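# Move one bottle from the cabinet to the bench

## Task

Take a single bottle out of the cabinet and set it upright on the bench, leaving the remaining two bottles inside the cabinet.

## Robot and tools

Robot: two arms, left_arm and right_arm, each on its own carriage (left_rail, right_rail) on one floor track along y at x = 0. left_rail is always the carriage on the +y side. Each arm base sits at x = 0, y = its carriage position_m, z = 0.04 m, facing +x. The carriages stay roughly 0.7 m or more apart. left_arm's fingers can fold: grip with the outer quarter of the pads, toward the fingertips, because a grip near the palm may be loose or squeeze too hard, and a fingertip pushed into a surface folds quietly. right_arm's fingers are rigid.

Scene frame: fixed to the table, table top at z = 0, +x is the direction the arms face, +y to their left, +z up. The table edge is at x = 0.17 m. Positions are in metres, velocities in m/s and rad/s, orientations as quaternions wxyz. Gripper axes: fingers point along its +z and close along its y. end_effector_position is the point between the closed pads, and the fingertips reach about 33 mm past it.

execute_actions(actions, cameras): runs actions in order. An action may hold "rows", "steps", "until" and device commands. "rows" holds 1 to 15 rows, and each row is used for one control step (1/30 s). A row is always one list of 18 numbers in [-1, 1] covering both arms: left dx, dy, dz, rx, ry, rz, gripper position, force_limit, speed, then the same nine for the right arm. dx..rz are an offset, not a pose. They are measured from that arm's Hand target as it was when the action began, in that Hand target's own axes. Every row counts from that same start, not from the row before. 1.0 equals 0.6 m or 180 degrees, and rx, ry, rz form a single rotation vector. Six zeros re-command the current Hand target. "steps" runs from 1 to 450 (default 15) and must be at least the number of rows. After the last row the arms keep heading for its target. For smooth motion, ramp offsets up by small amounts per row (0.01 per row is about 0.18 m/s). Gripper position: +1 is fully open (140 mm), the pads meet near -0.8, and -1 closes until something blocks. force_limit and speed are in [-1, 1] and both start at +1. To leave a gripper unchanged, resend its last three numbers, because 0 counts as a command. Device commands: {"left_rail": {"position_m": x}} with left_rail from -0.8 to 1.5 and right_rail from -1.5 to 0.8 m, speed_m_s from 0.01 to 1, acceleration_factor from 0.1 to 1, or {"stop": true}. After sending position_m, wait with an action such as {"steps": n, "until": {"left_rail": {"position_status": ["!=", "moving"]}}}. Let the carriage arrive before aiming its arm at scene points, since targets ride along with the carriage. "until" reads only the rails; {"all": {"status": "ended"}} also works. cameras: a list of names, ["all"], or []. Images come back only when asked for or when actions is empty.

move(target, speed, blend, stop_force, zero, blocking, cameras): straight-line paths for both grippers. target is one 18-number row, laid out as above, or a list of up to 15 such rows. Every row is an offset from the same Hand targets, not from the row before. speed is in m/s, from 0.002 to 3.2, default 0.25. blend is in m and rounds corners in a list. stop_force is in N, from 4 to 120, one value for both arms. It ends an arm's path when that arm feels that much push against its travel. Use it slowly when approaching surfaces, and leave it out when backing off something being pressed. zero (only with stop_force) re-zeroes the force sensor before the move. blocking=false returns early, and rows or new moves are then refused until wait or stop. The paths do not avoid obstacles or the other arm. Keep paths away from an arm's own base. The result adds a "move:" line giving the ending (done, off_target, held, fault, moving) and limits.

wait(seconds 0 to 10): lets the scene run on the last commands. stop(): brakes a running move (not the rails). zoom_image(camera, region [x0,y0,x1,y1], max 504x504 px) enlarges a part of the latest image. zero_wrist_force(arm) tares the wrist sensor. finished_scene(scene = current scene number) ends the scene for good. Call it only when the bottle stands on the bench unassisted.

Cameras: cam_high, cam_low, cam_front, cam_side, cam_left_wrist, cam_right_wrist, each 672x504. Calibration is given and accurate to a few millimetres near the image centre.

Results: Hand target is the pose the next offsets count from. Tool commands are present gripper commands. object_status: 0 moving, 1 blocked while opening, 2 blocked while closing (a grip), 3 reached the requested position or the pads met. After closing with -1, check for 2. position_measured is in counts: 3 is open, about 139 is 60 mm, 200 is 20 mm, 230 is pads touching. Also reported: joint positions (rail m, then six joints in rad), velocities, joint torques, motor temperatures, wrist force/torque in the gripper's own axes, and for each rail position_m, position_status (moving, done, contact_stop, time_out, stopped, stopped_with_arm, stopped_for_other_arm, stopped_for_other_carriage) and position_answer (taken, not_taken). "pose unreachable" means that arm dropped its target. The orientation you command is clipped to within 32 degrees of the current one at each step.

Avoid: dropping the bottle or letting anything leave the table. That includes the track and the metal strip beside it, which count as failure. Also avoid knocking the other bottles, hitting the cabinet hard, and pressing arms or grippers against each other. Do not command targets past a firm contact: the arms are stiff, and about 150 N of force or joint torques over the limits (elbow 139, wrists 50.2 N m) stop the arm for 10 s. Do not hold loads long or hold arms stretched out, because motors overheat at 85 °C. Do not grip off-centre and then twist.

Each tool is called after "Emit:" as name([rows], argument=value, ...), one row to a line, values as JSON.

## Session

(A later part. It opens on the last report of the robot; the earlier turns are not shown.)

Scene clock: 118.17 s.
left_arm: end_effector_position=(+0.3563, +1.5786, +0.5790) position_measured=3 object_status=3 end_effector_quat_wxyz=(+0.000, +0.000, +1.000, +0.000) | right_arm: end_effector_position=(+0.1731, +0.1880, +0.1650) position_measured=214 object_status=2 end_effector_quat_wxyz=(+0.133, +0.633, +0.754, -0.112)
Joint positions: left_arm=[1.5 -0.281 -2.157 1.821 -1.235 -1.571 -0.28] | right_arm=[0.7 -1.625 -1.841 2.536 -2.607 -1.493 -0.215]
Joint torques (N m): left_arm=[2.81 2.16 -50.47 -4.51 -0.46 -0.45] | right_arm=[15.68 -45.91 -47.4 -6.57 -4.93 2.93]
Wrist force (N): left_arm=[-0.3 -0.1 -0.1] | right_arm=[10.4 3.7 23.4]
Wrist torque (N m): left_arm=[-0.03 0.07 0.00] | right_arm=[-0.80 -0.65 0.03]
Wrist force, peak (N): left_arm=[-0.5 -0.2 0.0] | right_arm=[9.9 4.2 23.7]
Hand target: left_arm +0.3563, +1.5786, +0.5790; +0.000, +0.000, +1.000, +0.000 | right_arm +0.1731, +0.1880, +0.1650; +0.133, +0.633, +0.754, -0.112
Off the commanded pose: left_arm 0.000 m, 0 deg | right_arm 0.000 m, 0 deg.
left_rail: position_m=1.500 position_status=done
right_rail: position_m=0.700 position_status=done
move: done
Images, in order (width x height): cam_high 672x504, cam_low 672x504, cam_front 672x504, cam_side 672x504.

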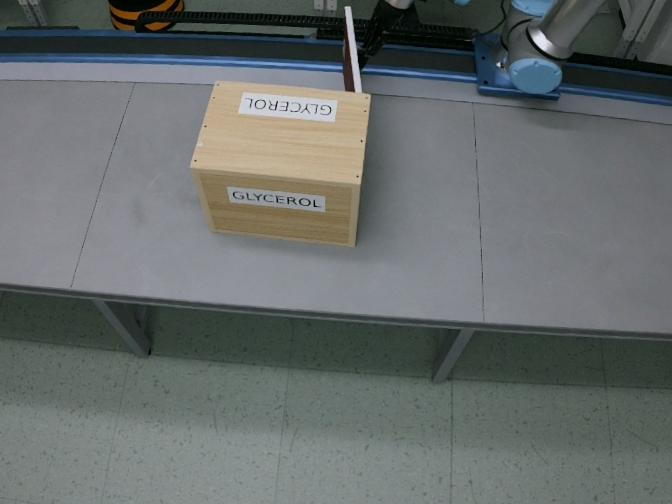

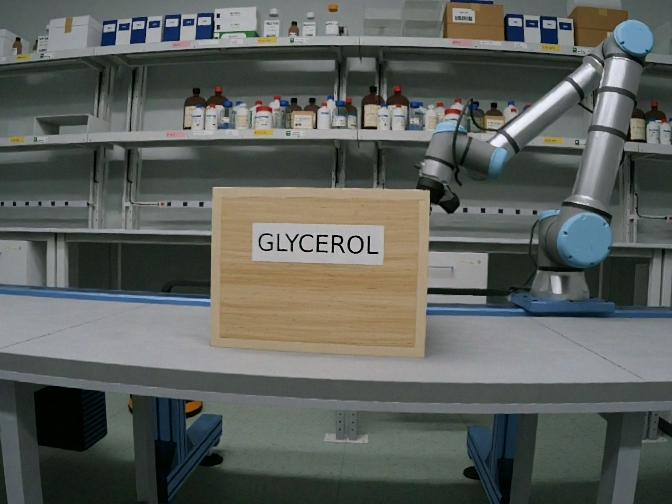

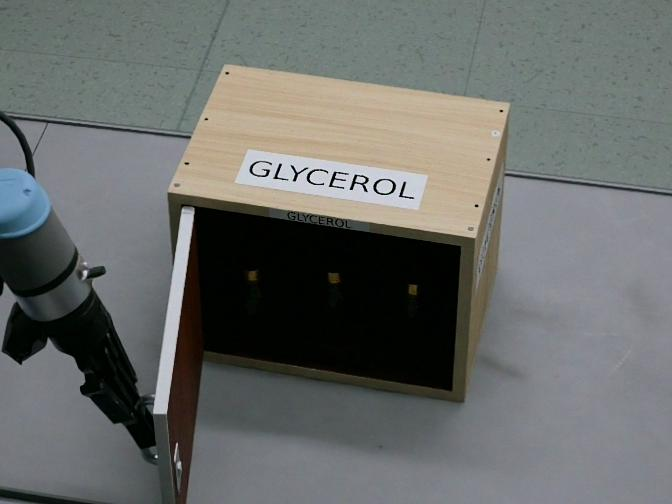

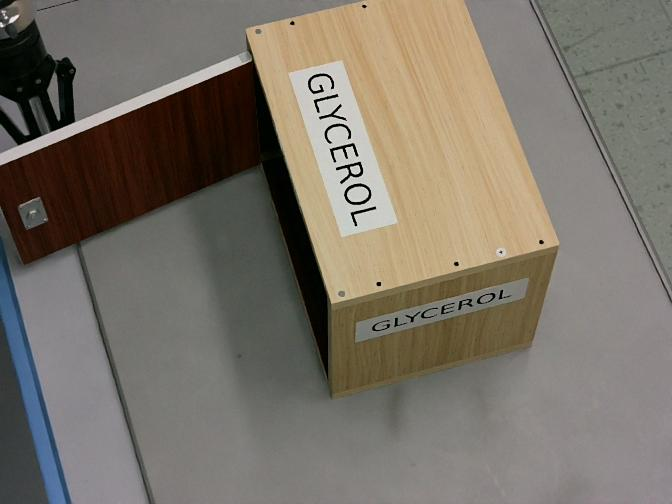

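Emit:
zoom_image(camera="cam_front", region=[190, 200, 480, 410])

Emit:
zoom_image(camera="cam_front", region=[300, 250, 450, 390])

Scaled by 1.738 from the camera's 672x504 image, which has a finer 960x720 frame.

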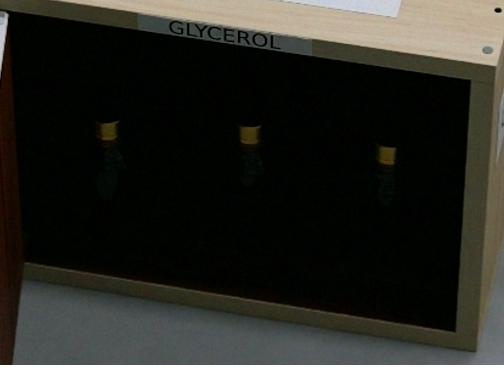

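Scaled by 3.360 from the camera's 672x504 image, which has a finer 960x720 frame.

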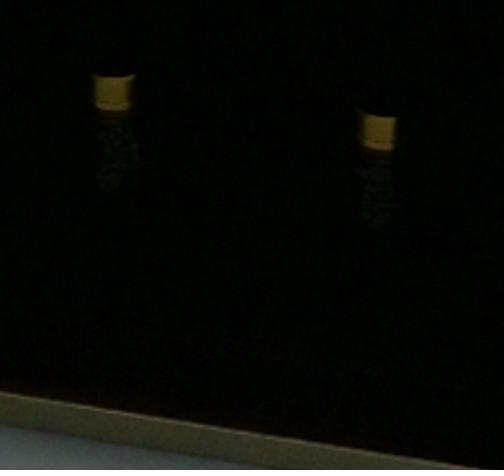

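Emit:
execute_actions([
  {"rows": [[0,0,0,0,0,0,1,1,1, 0,0,0,0,0,0,0.0,-1,-0.5]], "steps": 45},
], cameras=["cam_right_wrist"])

Scene clock: 126.33 s.
left_arm: end_effector_position=(+0.3563, +1.5786, +0.5790) position_measured=3 object_status=3 end_effector_quat_wxyz=(+0.000, +0.000, +1.000, +0.000) | right_arm: end_effector_position=(+0.1731, +0.1879, +0.1650) position_measured=129 object_status=3 end_effector_quat_wxyz=(+0.133, +0.633, +0.754, -0.112)
Joint positions: left_arm=[1.5 -0.281 -2.157 1.821 -1.235 -1.571 -0.28] | right_arm=[0.7 -1.625 -1.841 2.536 -2.607 -1.493 -0.215]
Joint torques (N m): left_arm=[1.22 1.31 -48.77 -4.37 -0.61 -0.42] | right_arm=[11.65 -3.71 -43.7 -6.94 2.27 2.91]
Wrist force (N): left_arm=[-0.3 -0.4 0.0] | right_arm=[3.8 0.0 -0.4]
Wrist torque (N m): left_arm=[-0.08 0.06 0.00] | right_arm=[-0.05 -0.67 -0.04]
Wrist force, peak (N): left_arm=[-0.5 0.4 0.0] | right_arm=[10.4 3.8 23.7]
Hand target: left_arm +0.3563, +1.5786, +0.5790; +0.000, +0.000, +1.000, +0.000 | right_arm +0.1731, +0.1880, +0.1650; +0.133, +0.633, +0.754, -0.112
Off the commanded pose: left_arm 0.000 m, 0 deg | right_arm 0.000 m, 0 deg.
left_rail: position_m=1.500 position_status=done
right_rail: position_m=0.700 position_status=done
camera_calibration:
cam_right_wrist: T_world_to_cam=[[0.987074, 0.160071, -0.00782297, -0.188149], [0.12918, -0.765797, 0.629974, 0.0212104], [0.09485, -0.622842, -0.776577, 0.410239], [0, 0, 0, 1]] pos_world=[0.144065, 0.301874, 0.303748]
Images, in order (width x height): cam_right_wrist 672x504.

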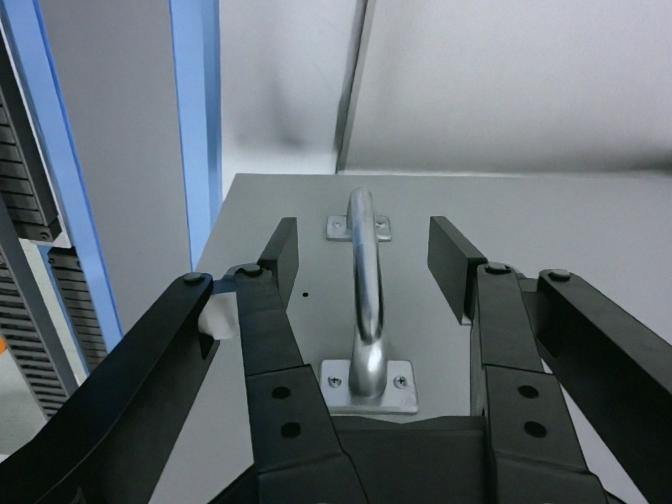

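Emit:
move([
  [0,0,0,0,0,0,1,1,1, 0,0,-0.2667,0,0,0,0.0,-1,-0.5],
  [0,0,0,0,0,0,1,1,1, -0.3387,0.0071,-0.2935,0.0097,0.1108,0.055,0.0,-1,-0.5],
], speed=[0.15,0.25], blend=[0.02,0], cameras=["cam_side", "cam_front", "cam_right_wrist"])

Scene clock: 132.13 s.
left_arm: end_effector_position=(+0.3563, +1.5786, +0.5790) position_measured=3 object_status=3 end_effector_quat_wxyz=(+0.000, +0.000, +1.000, +0.000) | right_arm: end_effector_position=(+0.2000, +0.0600, +0.4000) position_measured=129 object_status=3 end_effector_quat_wxyz=(+0.000, +0.707, +0.707, +0.000)
Joint positions: left_arm=[1.5 -0.281 -2.157 1.821 -1.235 -1.571 -0.28] | right_arm=[0.7 -1.531 -1.631 1.792 -1.732 -1.571 0.04]
Joint torques (N m): left_arm=[1.53 1.53 -48.47 -4.35 -0.56 -0.62] | right_arm=[17.61 -32.76 -67.05 -0.51 -3.53 2.72]
Wrist force (N): left_arm=[-0.2 0.2 0.1] | right_arm=[2.6 0.1 0.2]
Wrist torque (N m): left_arm=[0.05 0.04 0.00] | right_arm=[0.03 -0.59 -0.10]
Wrist force, peak (N): left_arm=[-0.6 -0.3 -0.1] | right_arm=[6.7 0.1 -0.9]
Hand target: left_arm +0.3563, +1.5786, +0.5790; +0.000, +0.000, +1.000, +0.000 | right_arm +0.2000, +0.0600, +0.4000; +0.000, +0.707, +0.707, +0.000
Off the commanded pose: left_arm 0.000 m, 0 deg | right_arm 0.000 m, 0 deg.
left_rail: position_m=1.500 position_status=done
right_rail: position_m=0.700 position_status=done
move: done
camera_calibration:
cam_right_wrist: T_world_to_cam=[[0.999876, -0.0102609, -0.0119627, -0.183075], [-0.00579229, -0.945157, 0.326566, -0.0691118], [-0.0146575, -0.326456, -0.945099, 0.581956], [0, 0, 0, 1]] pos_world=[0.191182, 0.122783, 0.570385]
Images, in order (width x height): cam_front 672x504, cam_side 672x504, cam_right_wrist 672x504.

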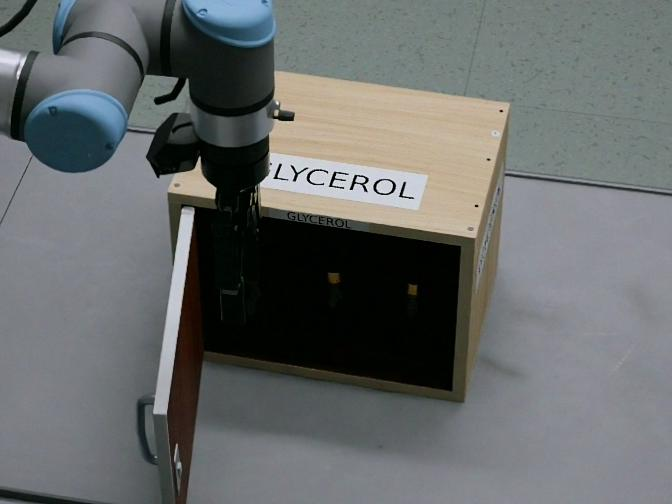

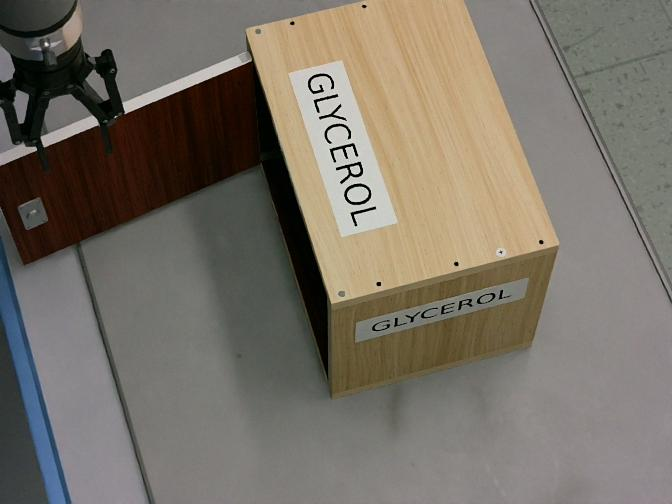

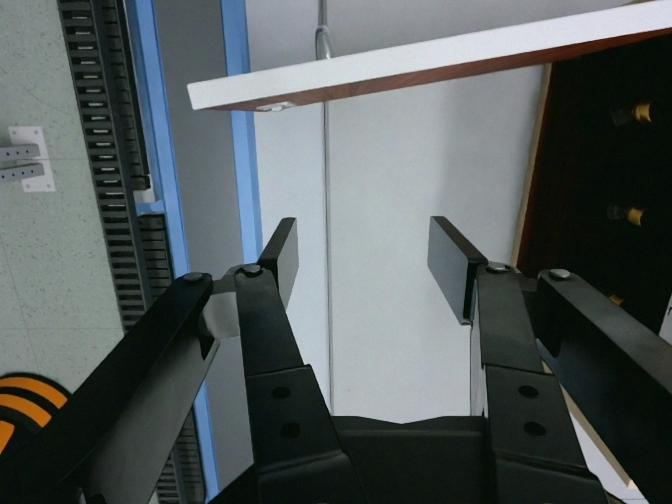

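Emit:
zoom_image(camera="cam_right_wrist", region=[480, 30, 672, 330])

Emit:
zoom_image(camera="cam_right_wrist", region=[580, 70, 672, 260])

Scaled by 1.680 from the camera's 672x504 image, which has a finer 960x720 frame.

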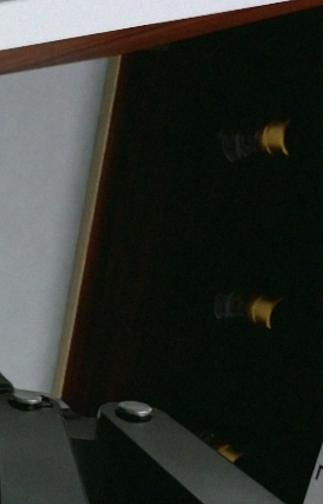

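Scaled by 2.653 from the camera's 672x504 image, which has a finer 960x720 frame.

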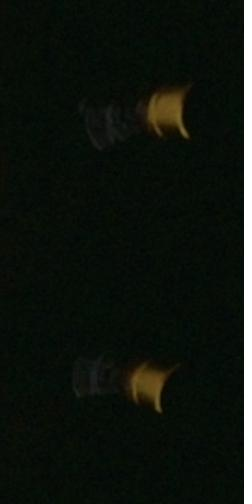

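Emit:
move(target=[0,0,0,0,0,0,1,1,1, 0,0,0.3,0,0,0,0.0,-1,-0.5], speed=0.2, cameras=[])

Emit:
move(target=[0,0,0,0,0,0,1,1,1, 0.3167,0,0,0,0,0,0.0,-1,-0.5], speed=0.08, stop_force=20, cameras=["cam_side", "cam_front", "cam_high"])

Scene clock: 141.03 s.
left_arm: end_effector_position=(+0.3563, +1.5786, +0.5790) position_measured=3 object_status=3 end_effector_quat_wxyz=(+0.000, +0.000, +1.000, +0.000) | right_arm: end_effector_position=(+0.2000, +0.0599, +0.2201) position_measured=129 object_status=3 end_effector_quat_wxyz=(+0.000, +0.707, +0.707, +0.000)
Joint positions: left_arm=[1.5 -0.281 -2.157 1.821 -1.235 -1.571 -0.28] | right_arm=[0.7 -1.531 -1.53 2.026 -2.067 -1.571 0.04]
Joint torques (N m): left_arm=[1.1 0.67 -48.68 -4.08 -0.72 -0.68] | right_arm=[13.44 -38.57 -35.64 -9.1 1.7 2.71]
Wrist force (N): left_arm=[-0.2 -0.1 -0.1] | right_arm=[2.3 0.3 -0.3]
Wrist torque (N m): left_arm=[-0.03 0.05 0.00] | right_arm=[0.04 -0.50 -0.10]
Wrist force, peak (N): left_arm=[-0.5 -0.2 -0.2] | right_arm=[2.8 0.5 -2.2]
Hand target: left_arm +0.3563, +1.5786, +0.5790; +0.000, +0.000, +1.000, +0.000 | right_arm +0.2000, +0.0599, +0.2200; +0.000, +0.707, +0.707, +0.000
Off the commanded pose: left_arm 0.000 m, 0 deg | right_arm 0.000 m, 0 deg.
left_rail: position_m=1.500 position_status=done
right_rail: position_m=0.700 position_status=done
move: done
No camera images: "cameras" was empty.

Scene clock: 144.53 s.
left_arm: end_effector_position=(+0.3563, +1.5786, +0.5790) position_measured=3 object_status=3 end_effector_quat_wxyz=(+0.000, +0.000, +1.000, +0.000) | right_arm: end_effector_position=(+0.2000, +0.2500, +0.2200) position_measured=129 object_status=3 end_effector_quat_wxyz=(+0.000, +0.707, +0.707, +0.000)
Joint positions: left_arm=[1.5 -0.281 -2.157 1.821 -1.235 -1.571 -0.28] | right_arm=[0.7 -1.514 -1.859 2.307 -2.019 -1.571 0.057]
Joint torques (N m): left_arm=[2.24 0.49 -48.52 -4.17 -0.68 -0.59] | right_arm=[18.04 -37.18 -36.1 -0.19 0.94 2.79]
Wrist force (N): left_arm=[-0.4 0.1 -0.1] | right_arm=[0.7 1.2 0.3]
Wrist torque (N m): left_arm=[0.01 0.09 0.00] | right_arm=[0.28 -0.48 0.03]
Wrist force, peak (N): left_arm=[-0.6 0.0 -0.2] | right_arm=[2.7 0.4 -0.2]
Hand target: left_arm +0.3563, +1.5786, +0.5790; +0.000, +0.000, +1.000, +0.000 | right_arm +0.2000, +0.2500, +0.2200; +0.000, +0.707, +0.707, +0.000
Off the commanded pose: left_arm 0.000 m, 0 deg | right_arm 0.000 m, 0 deg.
left_rail: position_m=1.500 position_status=done
right_rail: position_m=0.700 position_status=done
move: done
Images, in order (width x height): cam_high 672x504, cam_front 672x504, cam_side 672x504.

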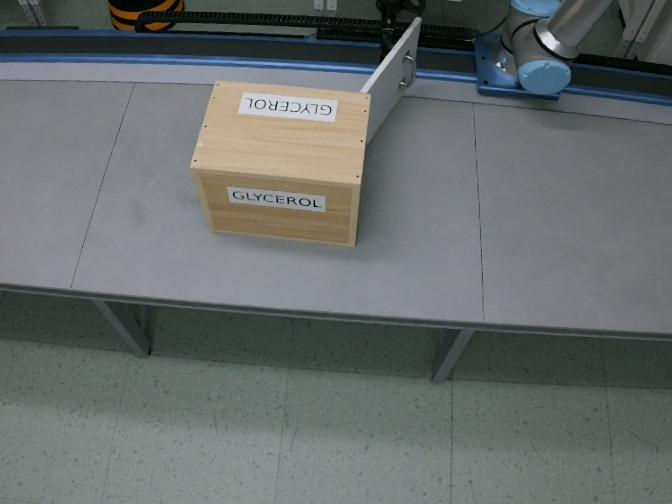

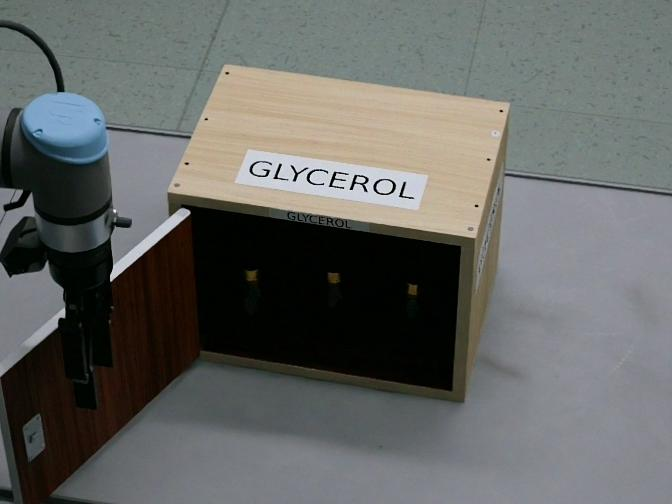

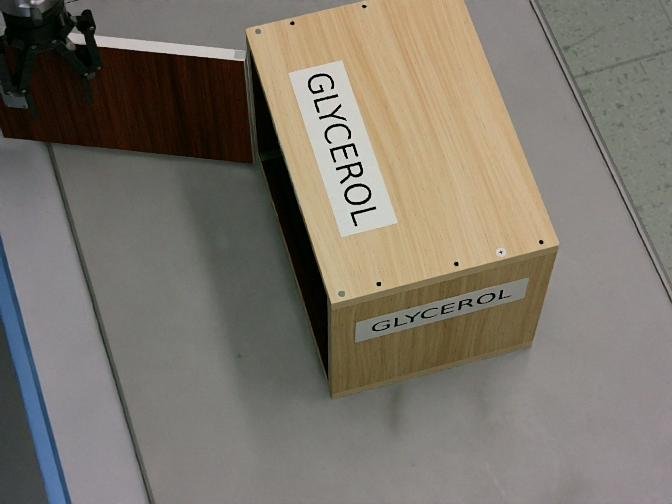

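Emit:
move([
  [0,0,0,0,0,0,1,1,1, -0.08,0,0,0,0,0,0.0,-1,-0.5],
  [0,0,0,0,0,0,1,1,1, -0.08,0,-0.3333,0,0,0,0.0,-1,-0.5],
  [0,0,0,0,0,0,1,1,1, -0.4167,0.1,0.0333,-0.3019,0.3019,0.4311,0.0,-1,-0.5],
], speed=[0.15,0.3,0.3], blend=[0.02,0.05,0], cameras=["cam_side", "cam_front", "cam_right_wrist"])

Scene clock: 160.10 s.
left_arm: end_effector_position=(+0.3563, +1.5786, +0.5790) position_measured=3 object_status=3 end_effector_quat_wxyz=(+0.000, +0.000, +1.000, +0.000) | right_arm: end_effector_position=(+0.2600, -0.0001, +0.2001) position_measured=129 object_status=3 end_effector_quat_wxyz=(+0.000, +0.819, +0.000, +0.574)
Joint positions: left_arm=[1.5 -0.281 -2.157 1.821 -1.235 -1.571 -0.28] | right_arm=[0.7 -1.907 -1.256 2.046 -1.625 -0.48 0.774]
Joint torques (N m): left_arm=[1.98 1.24 -48.72 -4.32 -0.87 -0.73] | right_arm=[-15.32 -52.5 -24.39 -6.22 5.24 3.09]
Wrist force (N): left_arm=[-0.1 0.0 -0.3] | right_arm=[-0.3 0.4 -2.6]
Wrist torque (N m): left_arm=[-0.01 0.02 0.00] | right_arm=[0.19 -0.34 -0.23]
Wrist force, peak (N): left_arm=[-0.5 -0.1 -0.4] | right_arm=[3.5 1.7 -2.1]
Hand target: left_arm +0.3563, +1.5786, +0.5790; +0.000, +0.000, +1.000, +0.000 | right_arm +0.2601, -0.0001, +0.2000; +0.000, +0.819, +0.000, +0.574
Off the commanded pose: left_arm 0.000 m, 0 deg | right_arm 0.000 m, 0 deg.
left_rail: position_m=1.500 position_status=done
right_rail: position_m=0.700 position_status=done
move: done
camera_calibration:
cam_right_wrist: T_world_to_cam=[[0.00801909, -0.999874, -0.013698, 0.0121904], [-0.629746, 0.00559107, -0.776781, 0.32275], [0.77676, 0.0148553, -0.629622, 0.10544], [0, 0, 0, 1]] pos_world=[0.121252, 0.00881801, 0.31726]
Images, in order (width x height): cam_front 672x504, cam_side 672x504, cam_right_wrist 672x504.

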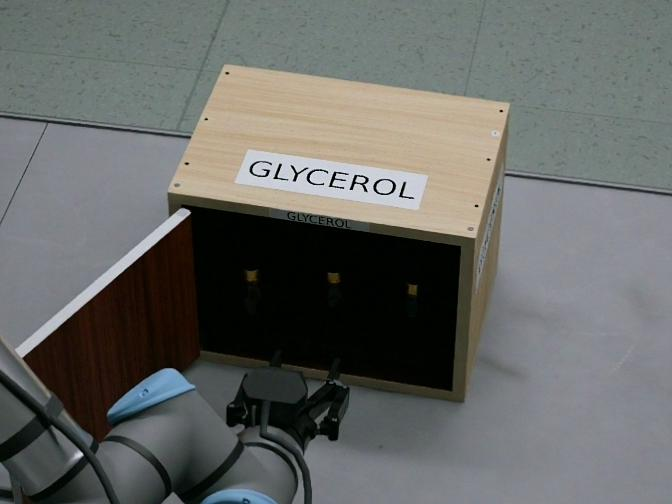

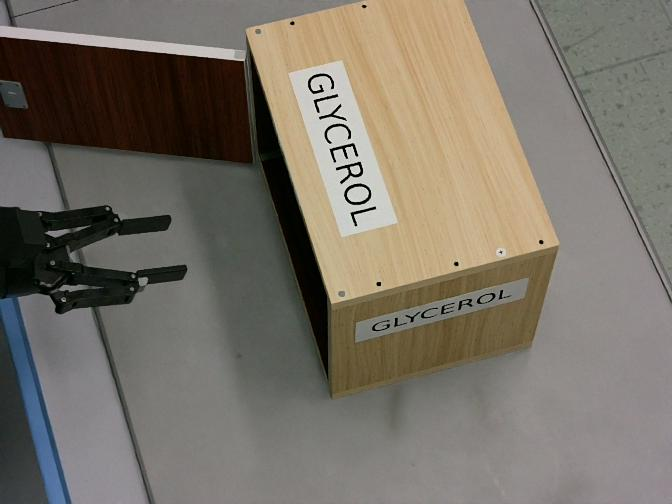

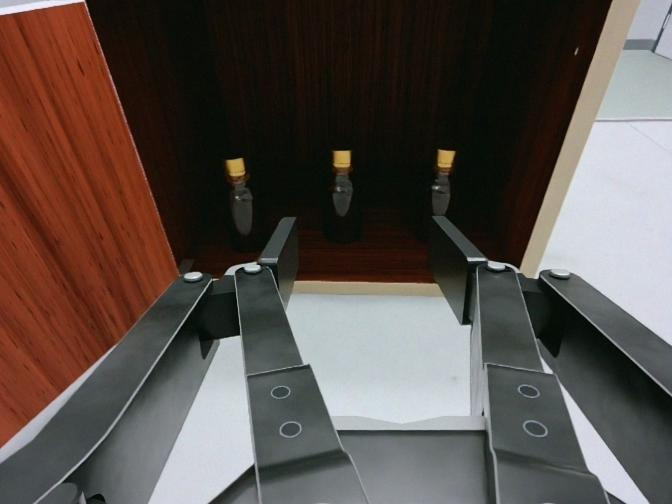

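Emit:
zoom_image(camera="cam_right_wrist", region=[190, 130, 500, 300])

Emit:
zoom_image(camera="cam_right_wrist", region=[290, 130, 410, 260])

Scaled by 1.626 from the camera's 672x504 image, which has a finer 960x720 frame.

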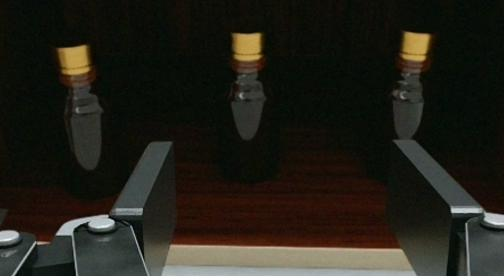

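Scaled by 3.877 from the camera's 672x504 image, which has a finer 960x720 frame.

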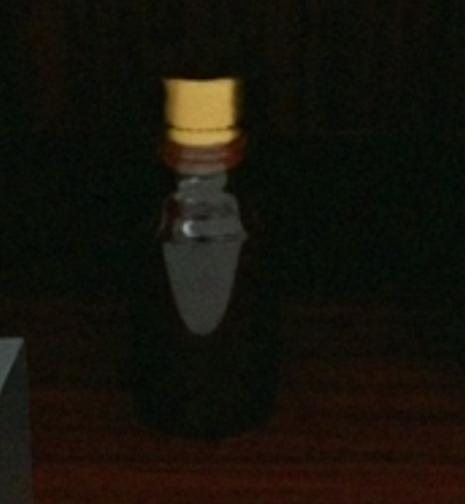

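Emit:
move(target=[0,0,0,0,0,0,1,1,1, -0.1488,-0.015,0.2493,0,0,0,0.23,-1,0], speed=0.2, cameras=["cam_right_wrist", "cam_side", "cam_front"])

Scene clock: 170.87 s.
left_arm: end_effector_position=(+0.3563, +1.5786, +0.5790) position_measured=3 object_status=3 end_effector_quat_wxyz=(+0.000, +0.000, +1.000, +0.000) | right_arm: end_effector_position=(+0.3701, +0.0089, +0.0650) position_measured=100 object_status=3 end_effector_quat_wxyz=(+0.000, +0.819, +0.000, +0.574)
Joint positions: left_arm=[1.5 -0.281 -2.157 1.821 -1.235 -1.571 -0.28] | right_arm=[0.7 -1.753 -1.037 2.152 -2.224 -0.392 1.077]
Joint torques (N m): left_arm=[2.04 1.55 -48.74 -4.35 -0.88 -0.85] | right_arm=[17.81 -60.27 -12.51 -7.77 6.01 2.78]
Wrist force (N): left_arm=[-0.4 0.1 -0.2] | right_arm=[-0.2 0.6 -2.5]
Wrist torque (N m): left_arm=[0.03 0.09 0.00] | right_arm=[0.25 -0.31 -0.24]
Wrist force, peak (N): left_arm=[-0.6 -0.2 0.1] | right_arm=[0.2 0.5 -4.5]
Hand target: left_arm +0.3563, +1.5786, +0.5790; +0.000, +0.000, +1.000, +0.000 | right_arm +0.3701, +0.0089, +0.0650; +0.000, +0.819, +0.000, +0.574
Off the commanded pose: left_arm 0.000 m, 0 deg | right_arm 0.000 m, 0 deg.
left_rail: position_m=1.500 position_status=done
right_rail: position_m=0.700 position_status=done
move: done
camera_calibration:
cam_right_wrist: T_world_to_cam=[[0.00795715, -0.999873, -0.0137753, 0.0184841], [-0.629747, 0.00569008, -0.77678, 0.28709], [0.77676, 0.0148559, -0.629622, -0.0652772], [0, 0, 0, 1]] pos_world=[0.231352, 0.0178179, 0.18216]
Images, in order (width x height): cam_front 672x504, cam_side 672x504, cam_right_wrist 672x504.

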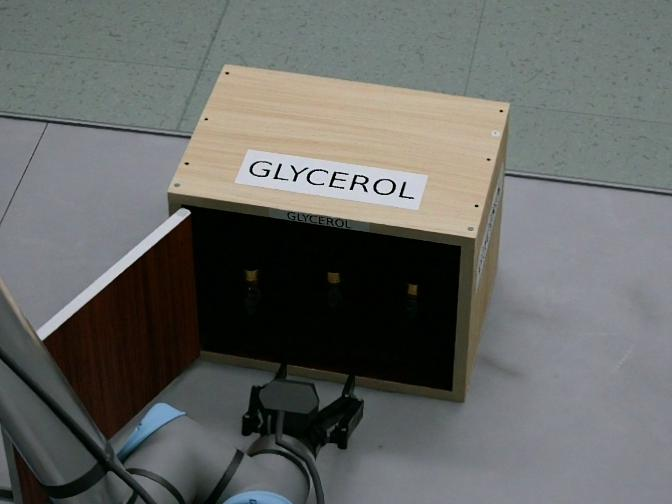

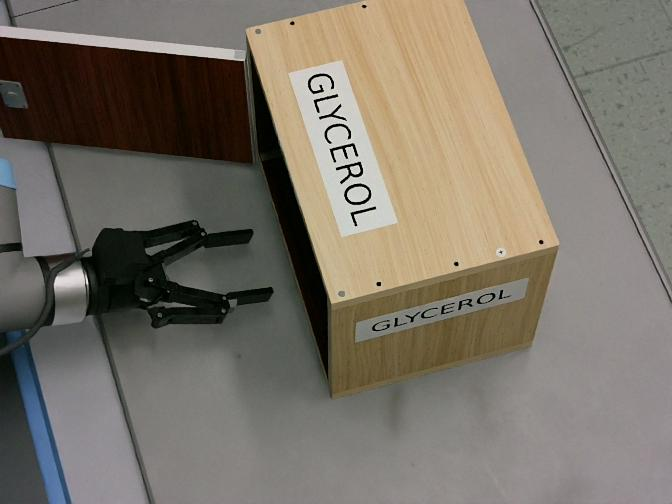

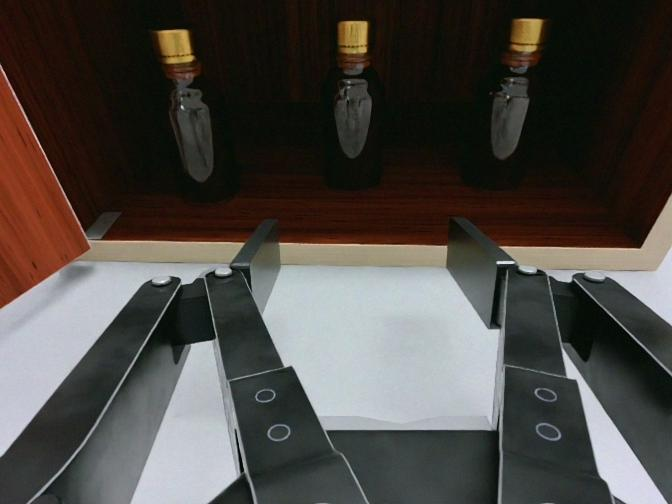

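Emit:
zoom_image(camera="cam_right_wrist", region=[120, 0, 560, 280])

Emit:
zoom_image(camera="cam_right_wrist", region=[280, 0, 430, 220])

Scaled by 1.145 from the camera's 672x504 image, which has a finer 960x720 frame.

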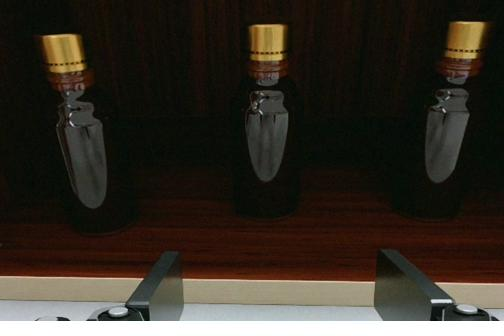

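Scaled by 2.291 from the camera's 672x504 image, which has a finer 960x720 frame.

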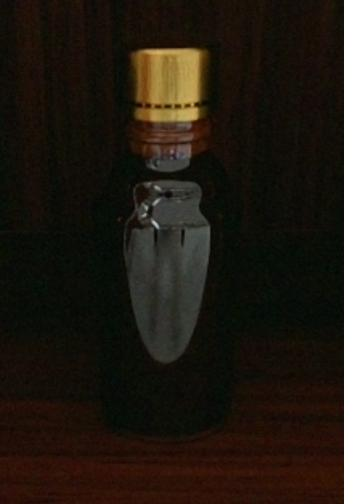

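Emit:
move(target=[0,0,0,0,0,0,1,1,1, 0.0805,-0.0027,0.2454,0,0,0,0.23,-1,0], speed=0.08, stop_force=8, cameras=["cam_right_wrist", "cam_side", "cam_front"])

Scene clock: 178.63 s.
left_arm: end_effector_position=(+0.3563, +1.5786, +0.5790) position_measured=3 object_status=3 end_effector_quat_wxyz=(+0.000, +0.000, +1.000, +0.000) | right_arm: end_effector_position=(+0.5250, +0.0105, +0.0601) position_measured=100 object_status=3 end_effector_quat_wxyz=(+0.000, +0.819, +0.000, +0.574)
Joint positions: left_arm=[1.5 -0.281 -2.157 1.821 -1.235 -1.571 -0.28] | right_arm=[0.7 -1.526 -0.895 2.116 -2.913 -0.352 1.7]
Joint torques (N m): left_arm=[0.33 1.17 -48.82 -4.24 -1.17 -0.73] | right_arm=[16.8 -67.69 -26.26 -8.69 -0.4 2.84]
Wrist force (N): left_arm=[-0.3 -0.2 -0.2] | right_arm=[-0.3 0.3 -2.4]
Wrist torque (N m): left_arm=[-0.05 0.08 0.00] | right_arm=[0.18 -0.32 -0.20]
Wrist force, peak (N): left_arm=[-0.5 -0.4 -0.2] | right_arm=[-0.6 0.7 -3.6]
Hand target: left_arm +0.3563, +1.5786, +0.5790; +0.000, +0.000, +1.000, +0.000 | right_arm +0.5250, +0.0106, +0.0600; +0.000, +0.819, +0.000, +0.574
Off the commanded pose: left_arm 0.000 m, 0 deg | right_arm 0.000 m, 0 deg.
left_rail: position_m=1.500 position_status=done
right_rail: position_m=0.700 position_status=done
move: done
camera_calibration:
cam_right_wrist: T_world_to_cam=[[0.00787855, -0.999875, -0.0137135, 0.0188032], [-0.629746, 0.00569159, -0.77678, 0.380822], [0.776761, 0.0147559, -0.629623, -0.188704], [0, 0, 0, 1]] pos_world=[0.386251, 0.0194179, 0.17726]
Images, in order (width x height): cam_front 672x504, cam_side 672x504, cam_right_wrist 672x504.

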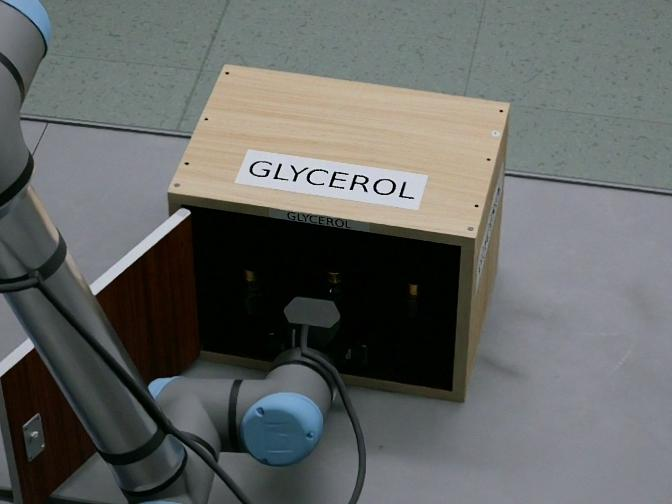

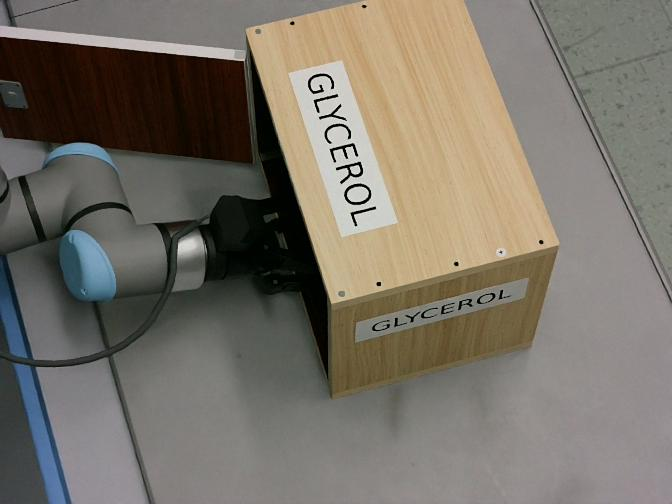

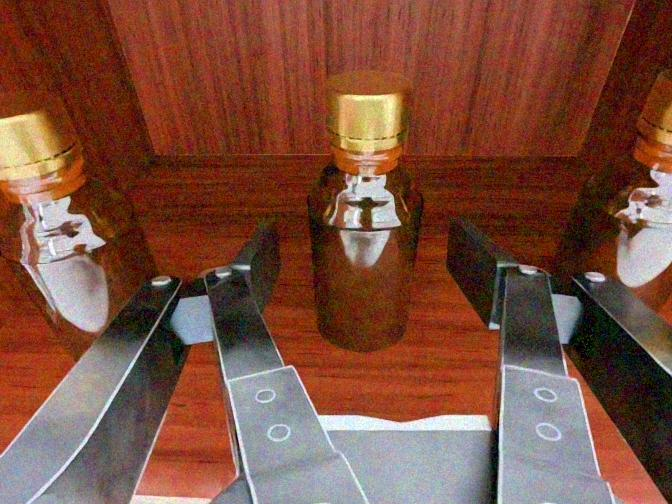

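Emit:
execute_actions([
  {"rows": [[0,0,0,0,0,0,1,1,1, 0,0,0,0,0,0,-1,-0.1,-1]], "steps": 75},
], cameras=["cam_right_wrist"])

Scene clock: 182.63 s.
left_arm: end_effector_position=(+0.3563, +1.5786, +0.5790) position_measured=3 object_status=3 end_effector_quat_wxyz=(+0.000, +0.000, +1.000, +0.000) | right_arm: end_effector_position=(+0.5250, +0.0106, +0.0601) position_measured=162 object_status=2 end_effector_quat_wxyz=(+0.000, +0.819, +0.000, +0.574)
Joint positions: left_arm=[1.5 -0.281 -2.157 1.821 -1.235 -1.571 -0.28] | right_arm=[0.7 -1.526 -0.895 2.117 -2.913 -0.352 1.7]
Joint torques (N m): left_arm=[1.09 0.56 -48.98 -4.2 -1.13 -1] | right_arm=[12.88 -66.59 -15.54 -5.17 -0.31 2.83]
Wrist force (N): left_arm=[-0.1 -0.1 -0.2] | right_arm=[2.4 -0.3 -6.5]
Wrist torque (N m): left_arm=[-0.01 0.03 0.00] | right_arm=[0.18 -0.34 -0.24]
Wrist force, peak (N): left_arm=[-0.4 -0.4 -0.3] | right_arm=[2.3 -0.2 -6.9]
Hand target: left_arm +0.3563, +1.5786, +0.5790; +0.000, +0.000, +1.000, +0.000 | right_arm +0.5250, +0.0106, +0.0600; +0.000, +0.819, +0.000, +0.574
Off the commanded pose: left_arm 0.000 m, 0 deg | right_arm 0.000 m, 0 deg.
left_rail: position_m=1.500 position_status=done
right_rail: position_m=0.700 position_status=done
camera_calibration:
cam_right_wrist: T_world_to_cam=[[0.00795656, -0.999873, -0.013776, 0.0187842], [-0.629747, 0.00569103, -0.77678, 0.380822], [0.77676, 0.0148559, -0.629622, -0.188706], [0, 0, 0, 1]] pos_world=[0.386252, 0.0194179, 0.17726]
Images, in order (width x height): cam_right_wrist 672x504.

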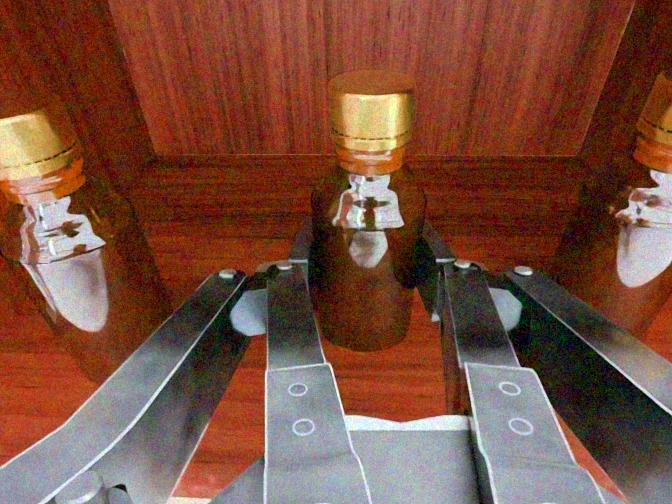

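Emit:
move(target=[0,0,0,0,0,0,1,1,1, 0.0313,0,-0.0114,0,0,0,-1,-0.1,-1], speed=0.04, cameras=["cam_right_wrist"])

Scene clock: 186.40 s.
left_arm: end_effector_position=(+0.3563, +1.5786, +0.5790) position_measured=3 object_status=3 end_effector_quat_wxyz=(+0.000, +0.000, +1.000, +0.000) | right_arm: end_effector_position=(+0.5250, +0.0106, +0.0799) position_measured=162 object_status=2 end_effector_quat_wxyz=(+0.000, +0.819, +0.000, +0.574)
Joint positions: left_arm=[1.5 -0.281 -2.157 1.821 -1.235 -1.571 -0.28] | right_arm=[0.7 -1.526 -0.931 2.12 -2.881 -0.352 1.7]
Joint torques (N m): left_arm=[1.08 0.16 -49.18 -4.07 -1.21 -0.94] | right_arm=[10.78 -94.38 -12.28 -0.42 5.11 -3.6]
Wrist force (N): left_arm=[-0.2 0.1 -0.2] | right_arm=[-2.4 0.8 -1.7]
Wrist torque (N m): left_arm=[0.03 0.05 0.00] | right_arm=[0.29 -0.40 -0.14]
Wrist force, peak (N): left_arm=[-0.3 0.0 -0.5] | right_arm=[2.6 0.0 -6.9]
Hand target: left_arm +0.3563, +1.5786, +0.5790; +0.000, +0.000, +1.000, +0.000 | right_arm +0.5250, +0.0106, +0.0800; +0.000, +0.819, +0.000, +0.574
Off the commanded pose: left_arm 0.000 m, 0 deg | right_arm 0.000 m, 0 deg.
left_rail: position_m=1.500 position_status=done
right_rail: position_m=0.700 position_status=done
move: done
camera_calibration:
cam_right_wrist: T_world_to_cam=[[0.00789402, -0.999873, -0.013854, 0.0190964], [-0.629748, 0.00579099, -0.776778, 0.396201], [0.776759, 0.0148564, -0.629622, -0.17624], [0, 0, 0, 1]] pos_world=[0.386251, 0.0194178, 0.19706]
Images, in order (width x height): cam_right_wrist 672x504.

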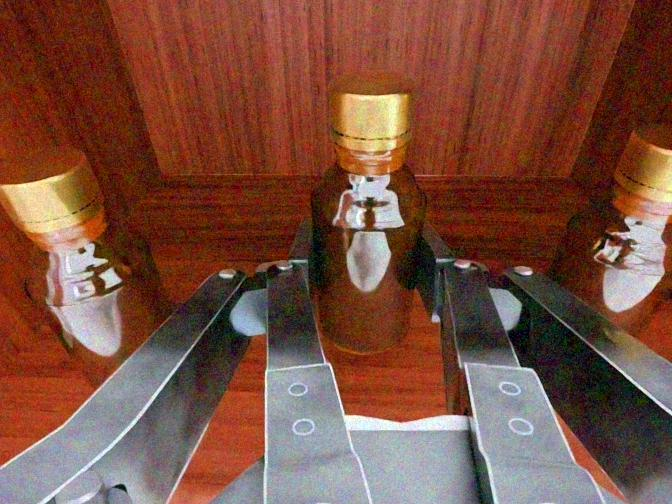

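Emit:
move([
  [0,0,0,0,0,0,1,1,1, -0.0984,0,-0.3189,0,0,0,-1,-0.1,-1],
], speed=0.12, cameras=["cam_right_wrist", "cam_front", "cam_side"])

Scene clock: 190.80 s.
left_arm: end_effector_position=(+0.3563, +1.5786, +0.5790) position_measured=3 object_status=3 end_effector_quat_wxyz=(+0.000, +0.000, +1.000, +0.000) | right_arm: end_effector_position=(+0.3250, +0.0105, +0.0900) position_measured=162 object_status=2 end_effector_quat_wxyz=(+0.000, +0.819, +0.000, +0.574)
Joint positions: left_arm=[1.5 -0.281 -2.157 1.821 -1.235 -1.571 -0.28] | right_arm=[0.7 -1.819 -1.099 2.139 -2.017 -0.425 0.933]
Joint torques (N m): left_arm=[1.13 -0.18 -48.82 -4.11 -1.22 -1.14] | right_arm=[-14.66 -57.51 -42.2 0.7 -0.46 -4.16]
Wrist force (N): left_arm=[-0.2 -0.2 -0.4] | right_arm=[-3.0 0.6 -1.6]
Wrist torque (N m): left_arm=[-0.04 0.05 0.00] | right_arm=[0.24 -0.28 0.15]
Wrist force, peak (N): left_arm=[-0.3 -0.1 -0.5] | right_arm=[-2.8 0.4 -3.3]
Hand target: left_arm +0.3563, +1.5786, +0.5790; +0.000, +0.000, +1.000, +0.000 | right_arm +0.3250, +0.0106, +0.0900; +0.000, +0.819, +0.000, +0.574
Off the commanded pose: left_arm 0.000 m, 0 deg | right_arm 0.000 m, 0 deg.
left_rail: position_m=1.500 position_status=done
right_rail: position_m=0.700 position_status=done
move: done
camera_calibration:
cam_right_wrist: T_world_to_cam=[[0.00780039, -0.999876, -0.0136503, 0.0207904], [-0.629855, 0.00568966, -0.776692, 0.278101], [0.776673, 0.0146562, -0.629733, -0.0144855], [0, 0, 0, 1]] pos_world=[0.186251, 0.0194179, 0.20716]
Images, in order (width x height): cam_front 672x504, cam_side 672x504, cam_right_wrist 672x504.

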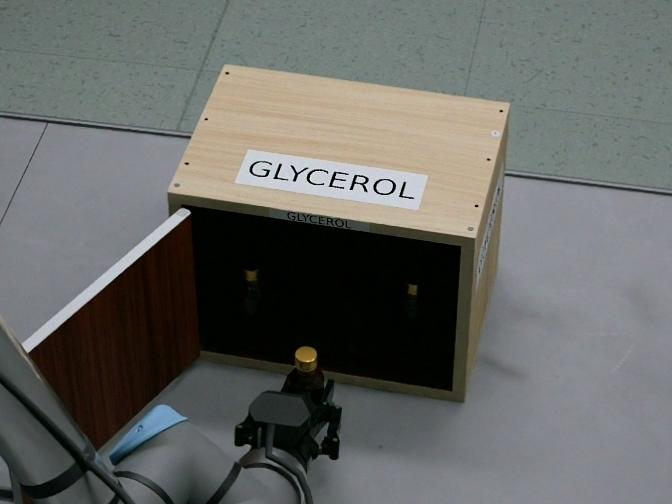

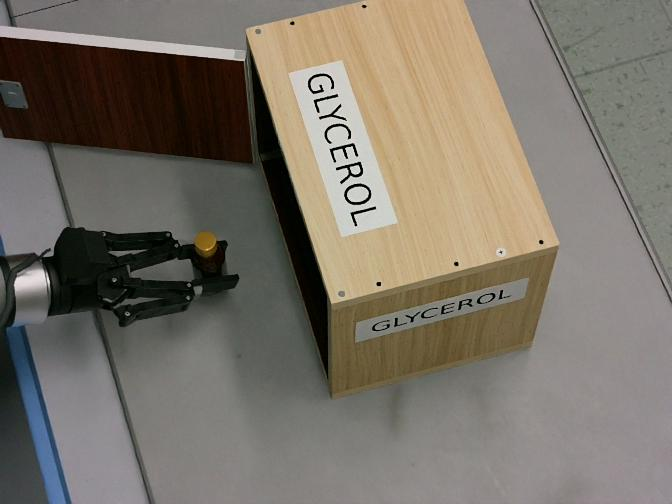

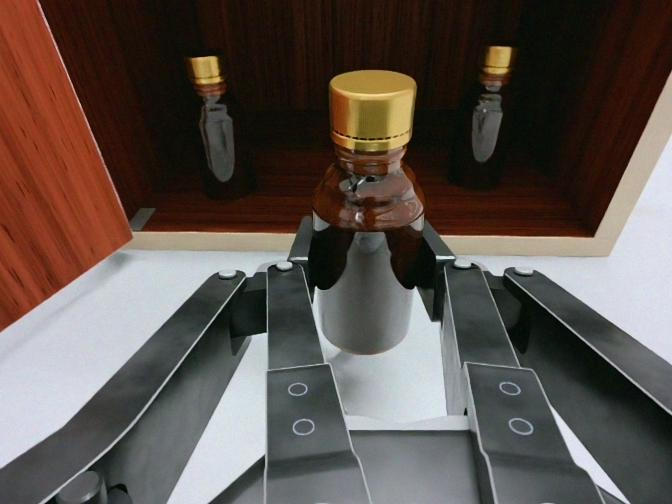

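Emit:
move([
  [0,0,0,0,0,0,1,1,1, 0.0014,0.501,-0.0449,0,0,0,-1,-0.1,-1],
  [0,0,0,0,0,0,1,1,1, -0.0114,0.501,0.0662,0,0,0,-1,-0.1,-1],
], speed=0.2, blend=[0.03,0], cameras=["cam_right_wrist", "cam_front", "cam_side"])

Scene clock: 194.27 s.
left_arm: end_effector_position=(+0.3563, +1.5786, +0.5790) position_measured=3 object_status=3 end_effector_quat_wxyz=(+0.000, +0.000, +1.000, +0.000) | right_arm: end_effector_position=(+0.3600, -0.2901, +0.0700) position_measured=162 object_status=2 end_effector_quat_wxyz=(+0.000, +0.819, +0.000, +0.574)
Joint positions: left_arm=[1.5 -0.281 -2.157 1.821 -1.235 -1.571 -0.28] | right_arm=[0.7 -1.707 -0.731 1.509 -1.991 -0.374 1.189]
Joint torques (N m): left_arm=[1.3 0.21 -48.98 -3.89 -1.15 -1.2] | right_arm=[18.04 -98.32 -29.1 -8.24 6.92 2.91]
Wrist force (N): left_arm=[-0.2 0.2 0.1] | right_arm=[-2.8 0.6 -1.7]
Wrist torque (N m): left_arm=[0.04 0.04 0.00] | right_arm=[0.23 -0.34 -0.23]
Wrist force, peak (N): left_arm=[-0.6 -0.1 -0.3] | right_arm=[-3.0 1.3 -2.8]
Hand target: left_arm +0.3563, +1.5786, +0.5790; +0.000, +0.000, +1.000, +0.000 | right_arm +0.3600, -0.2901, +0.0700; +0.000, +0.819, +0.000, +0.574
Off the commanded pose: left_arm 0.000 m, 0 deg | right_arm 0.000 m, 0 deg.
left_rail: position_m=1.500 position_status=done
right_rail: position_m=0.700 position_status=done
move: done
camera_calibration:
cam_right_wrist: T_world_to_cam=[[0.00795656, -0.999873, -0.013776, -0.280328], [-0.629747, 0.00569103, -0.77678, 0.286252], [0.77676, 0.0148559, -0.629622, -0.0497642], [0, 0, 0, 1]] pos_world=[0.221152, -0.281182, 0.18716]
Images, in order (width x height): cam_front 672x504, cam_side 672x504, cam_right_wrist 672x504.

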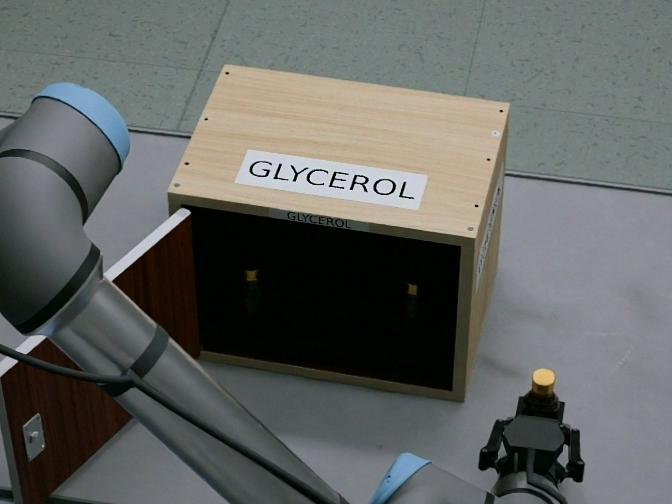

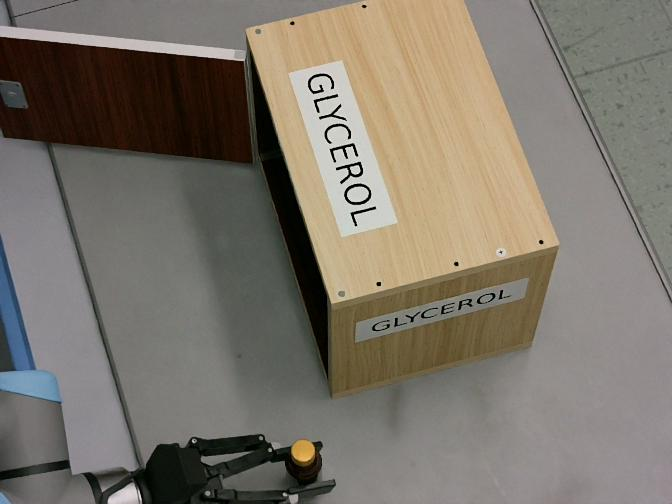

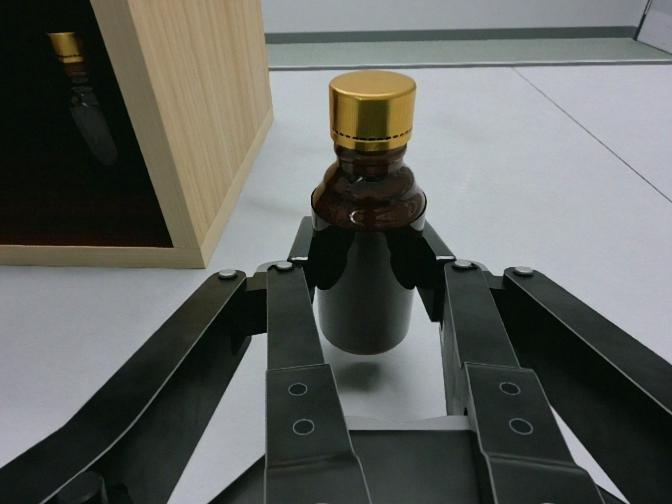

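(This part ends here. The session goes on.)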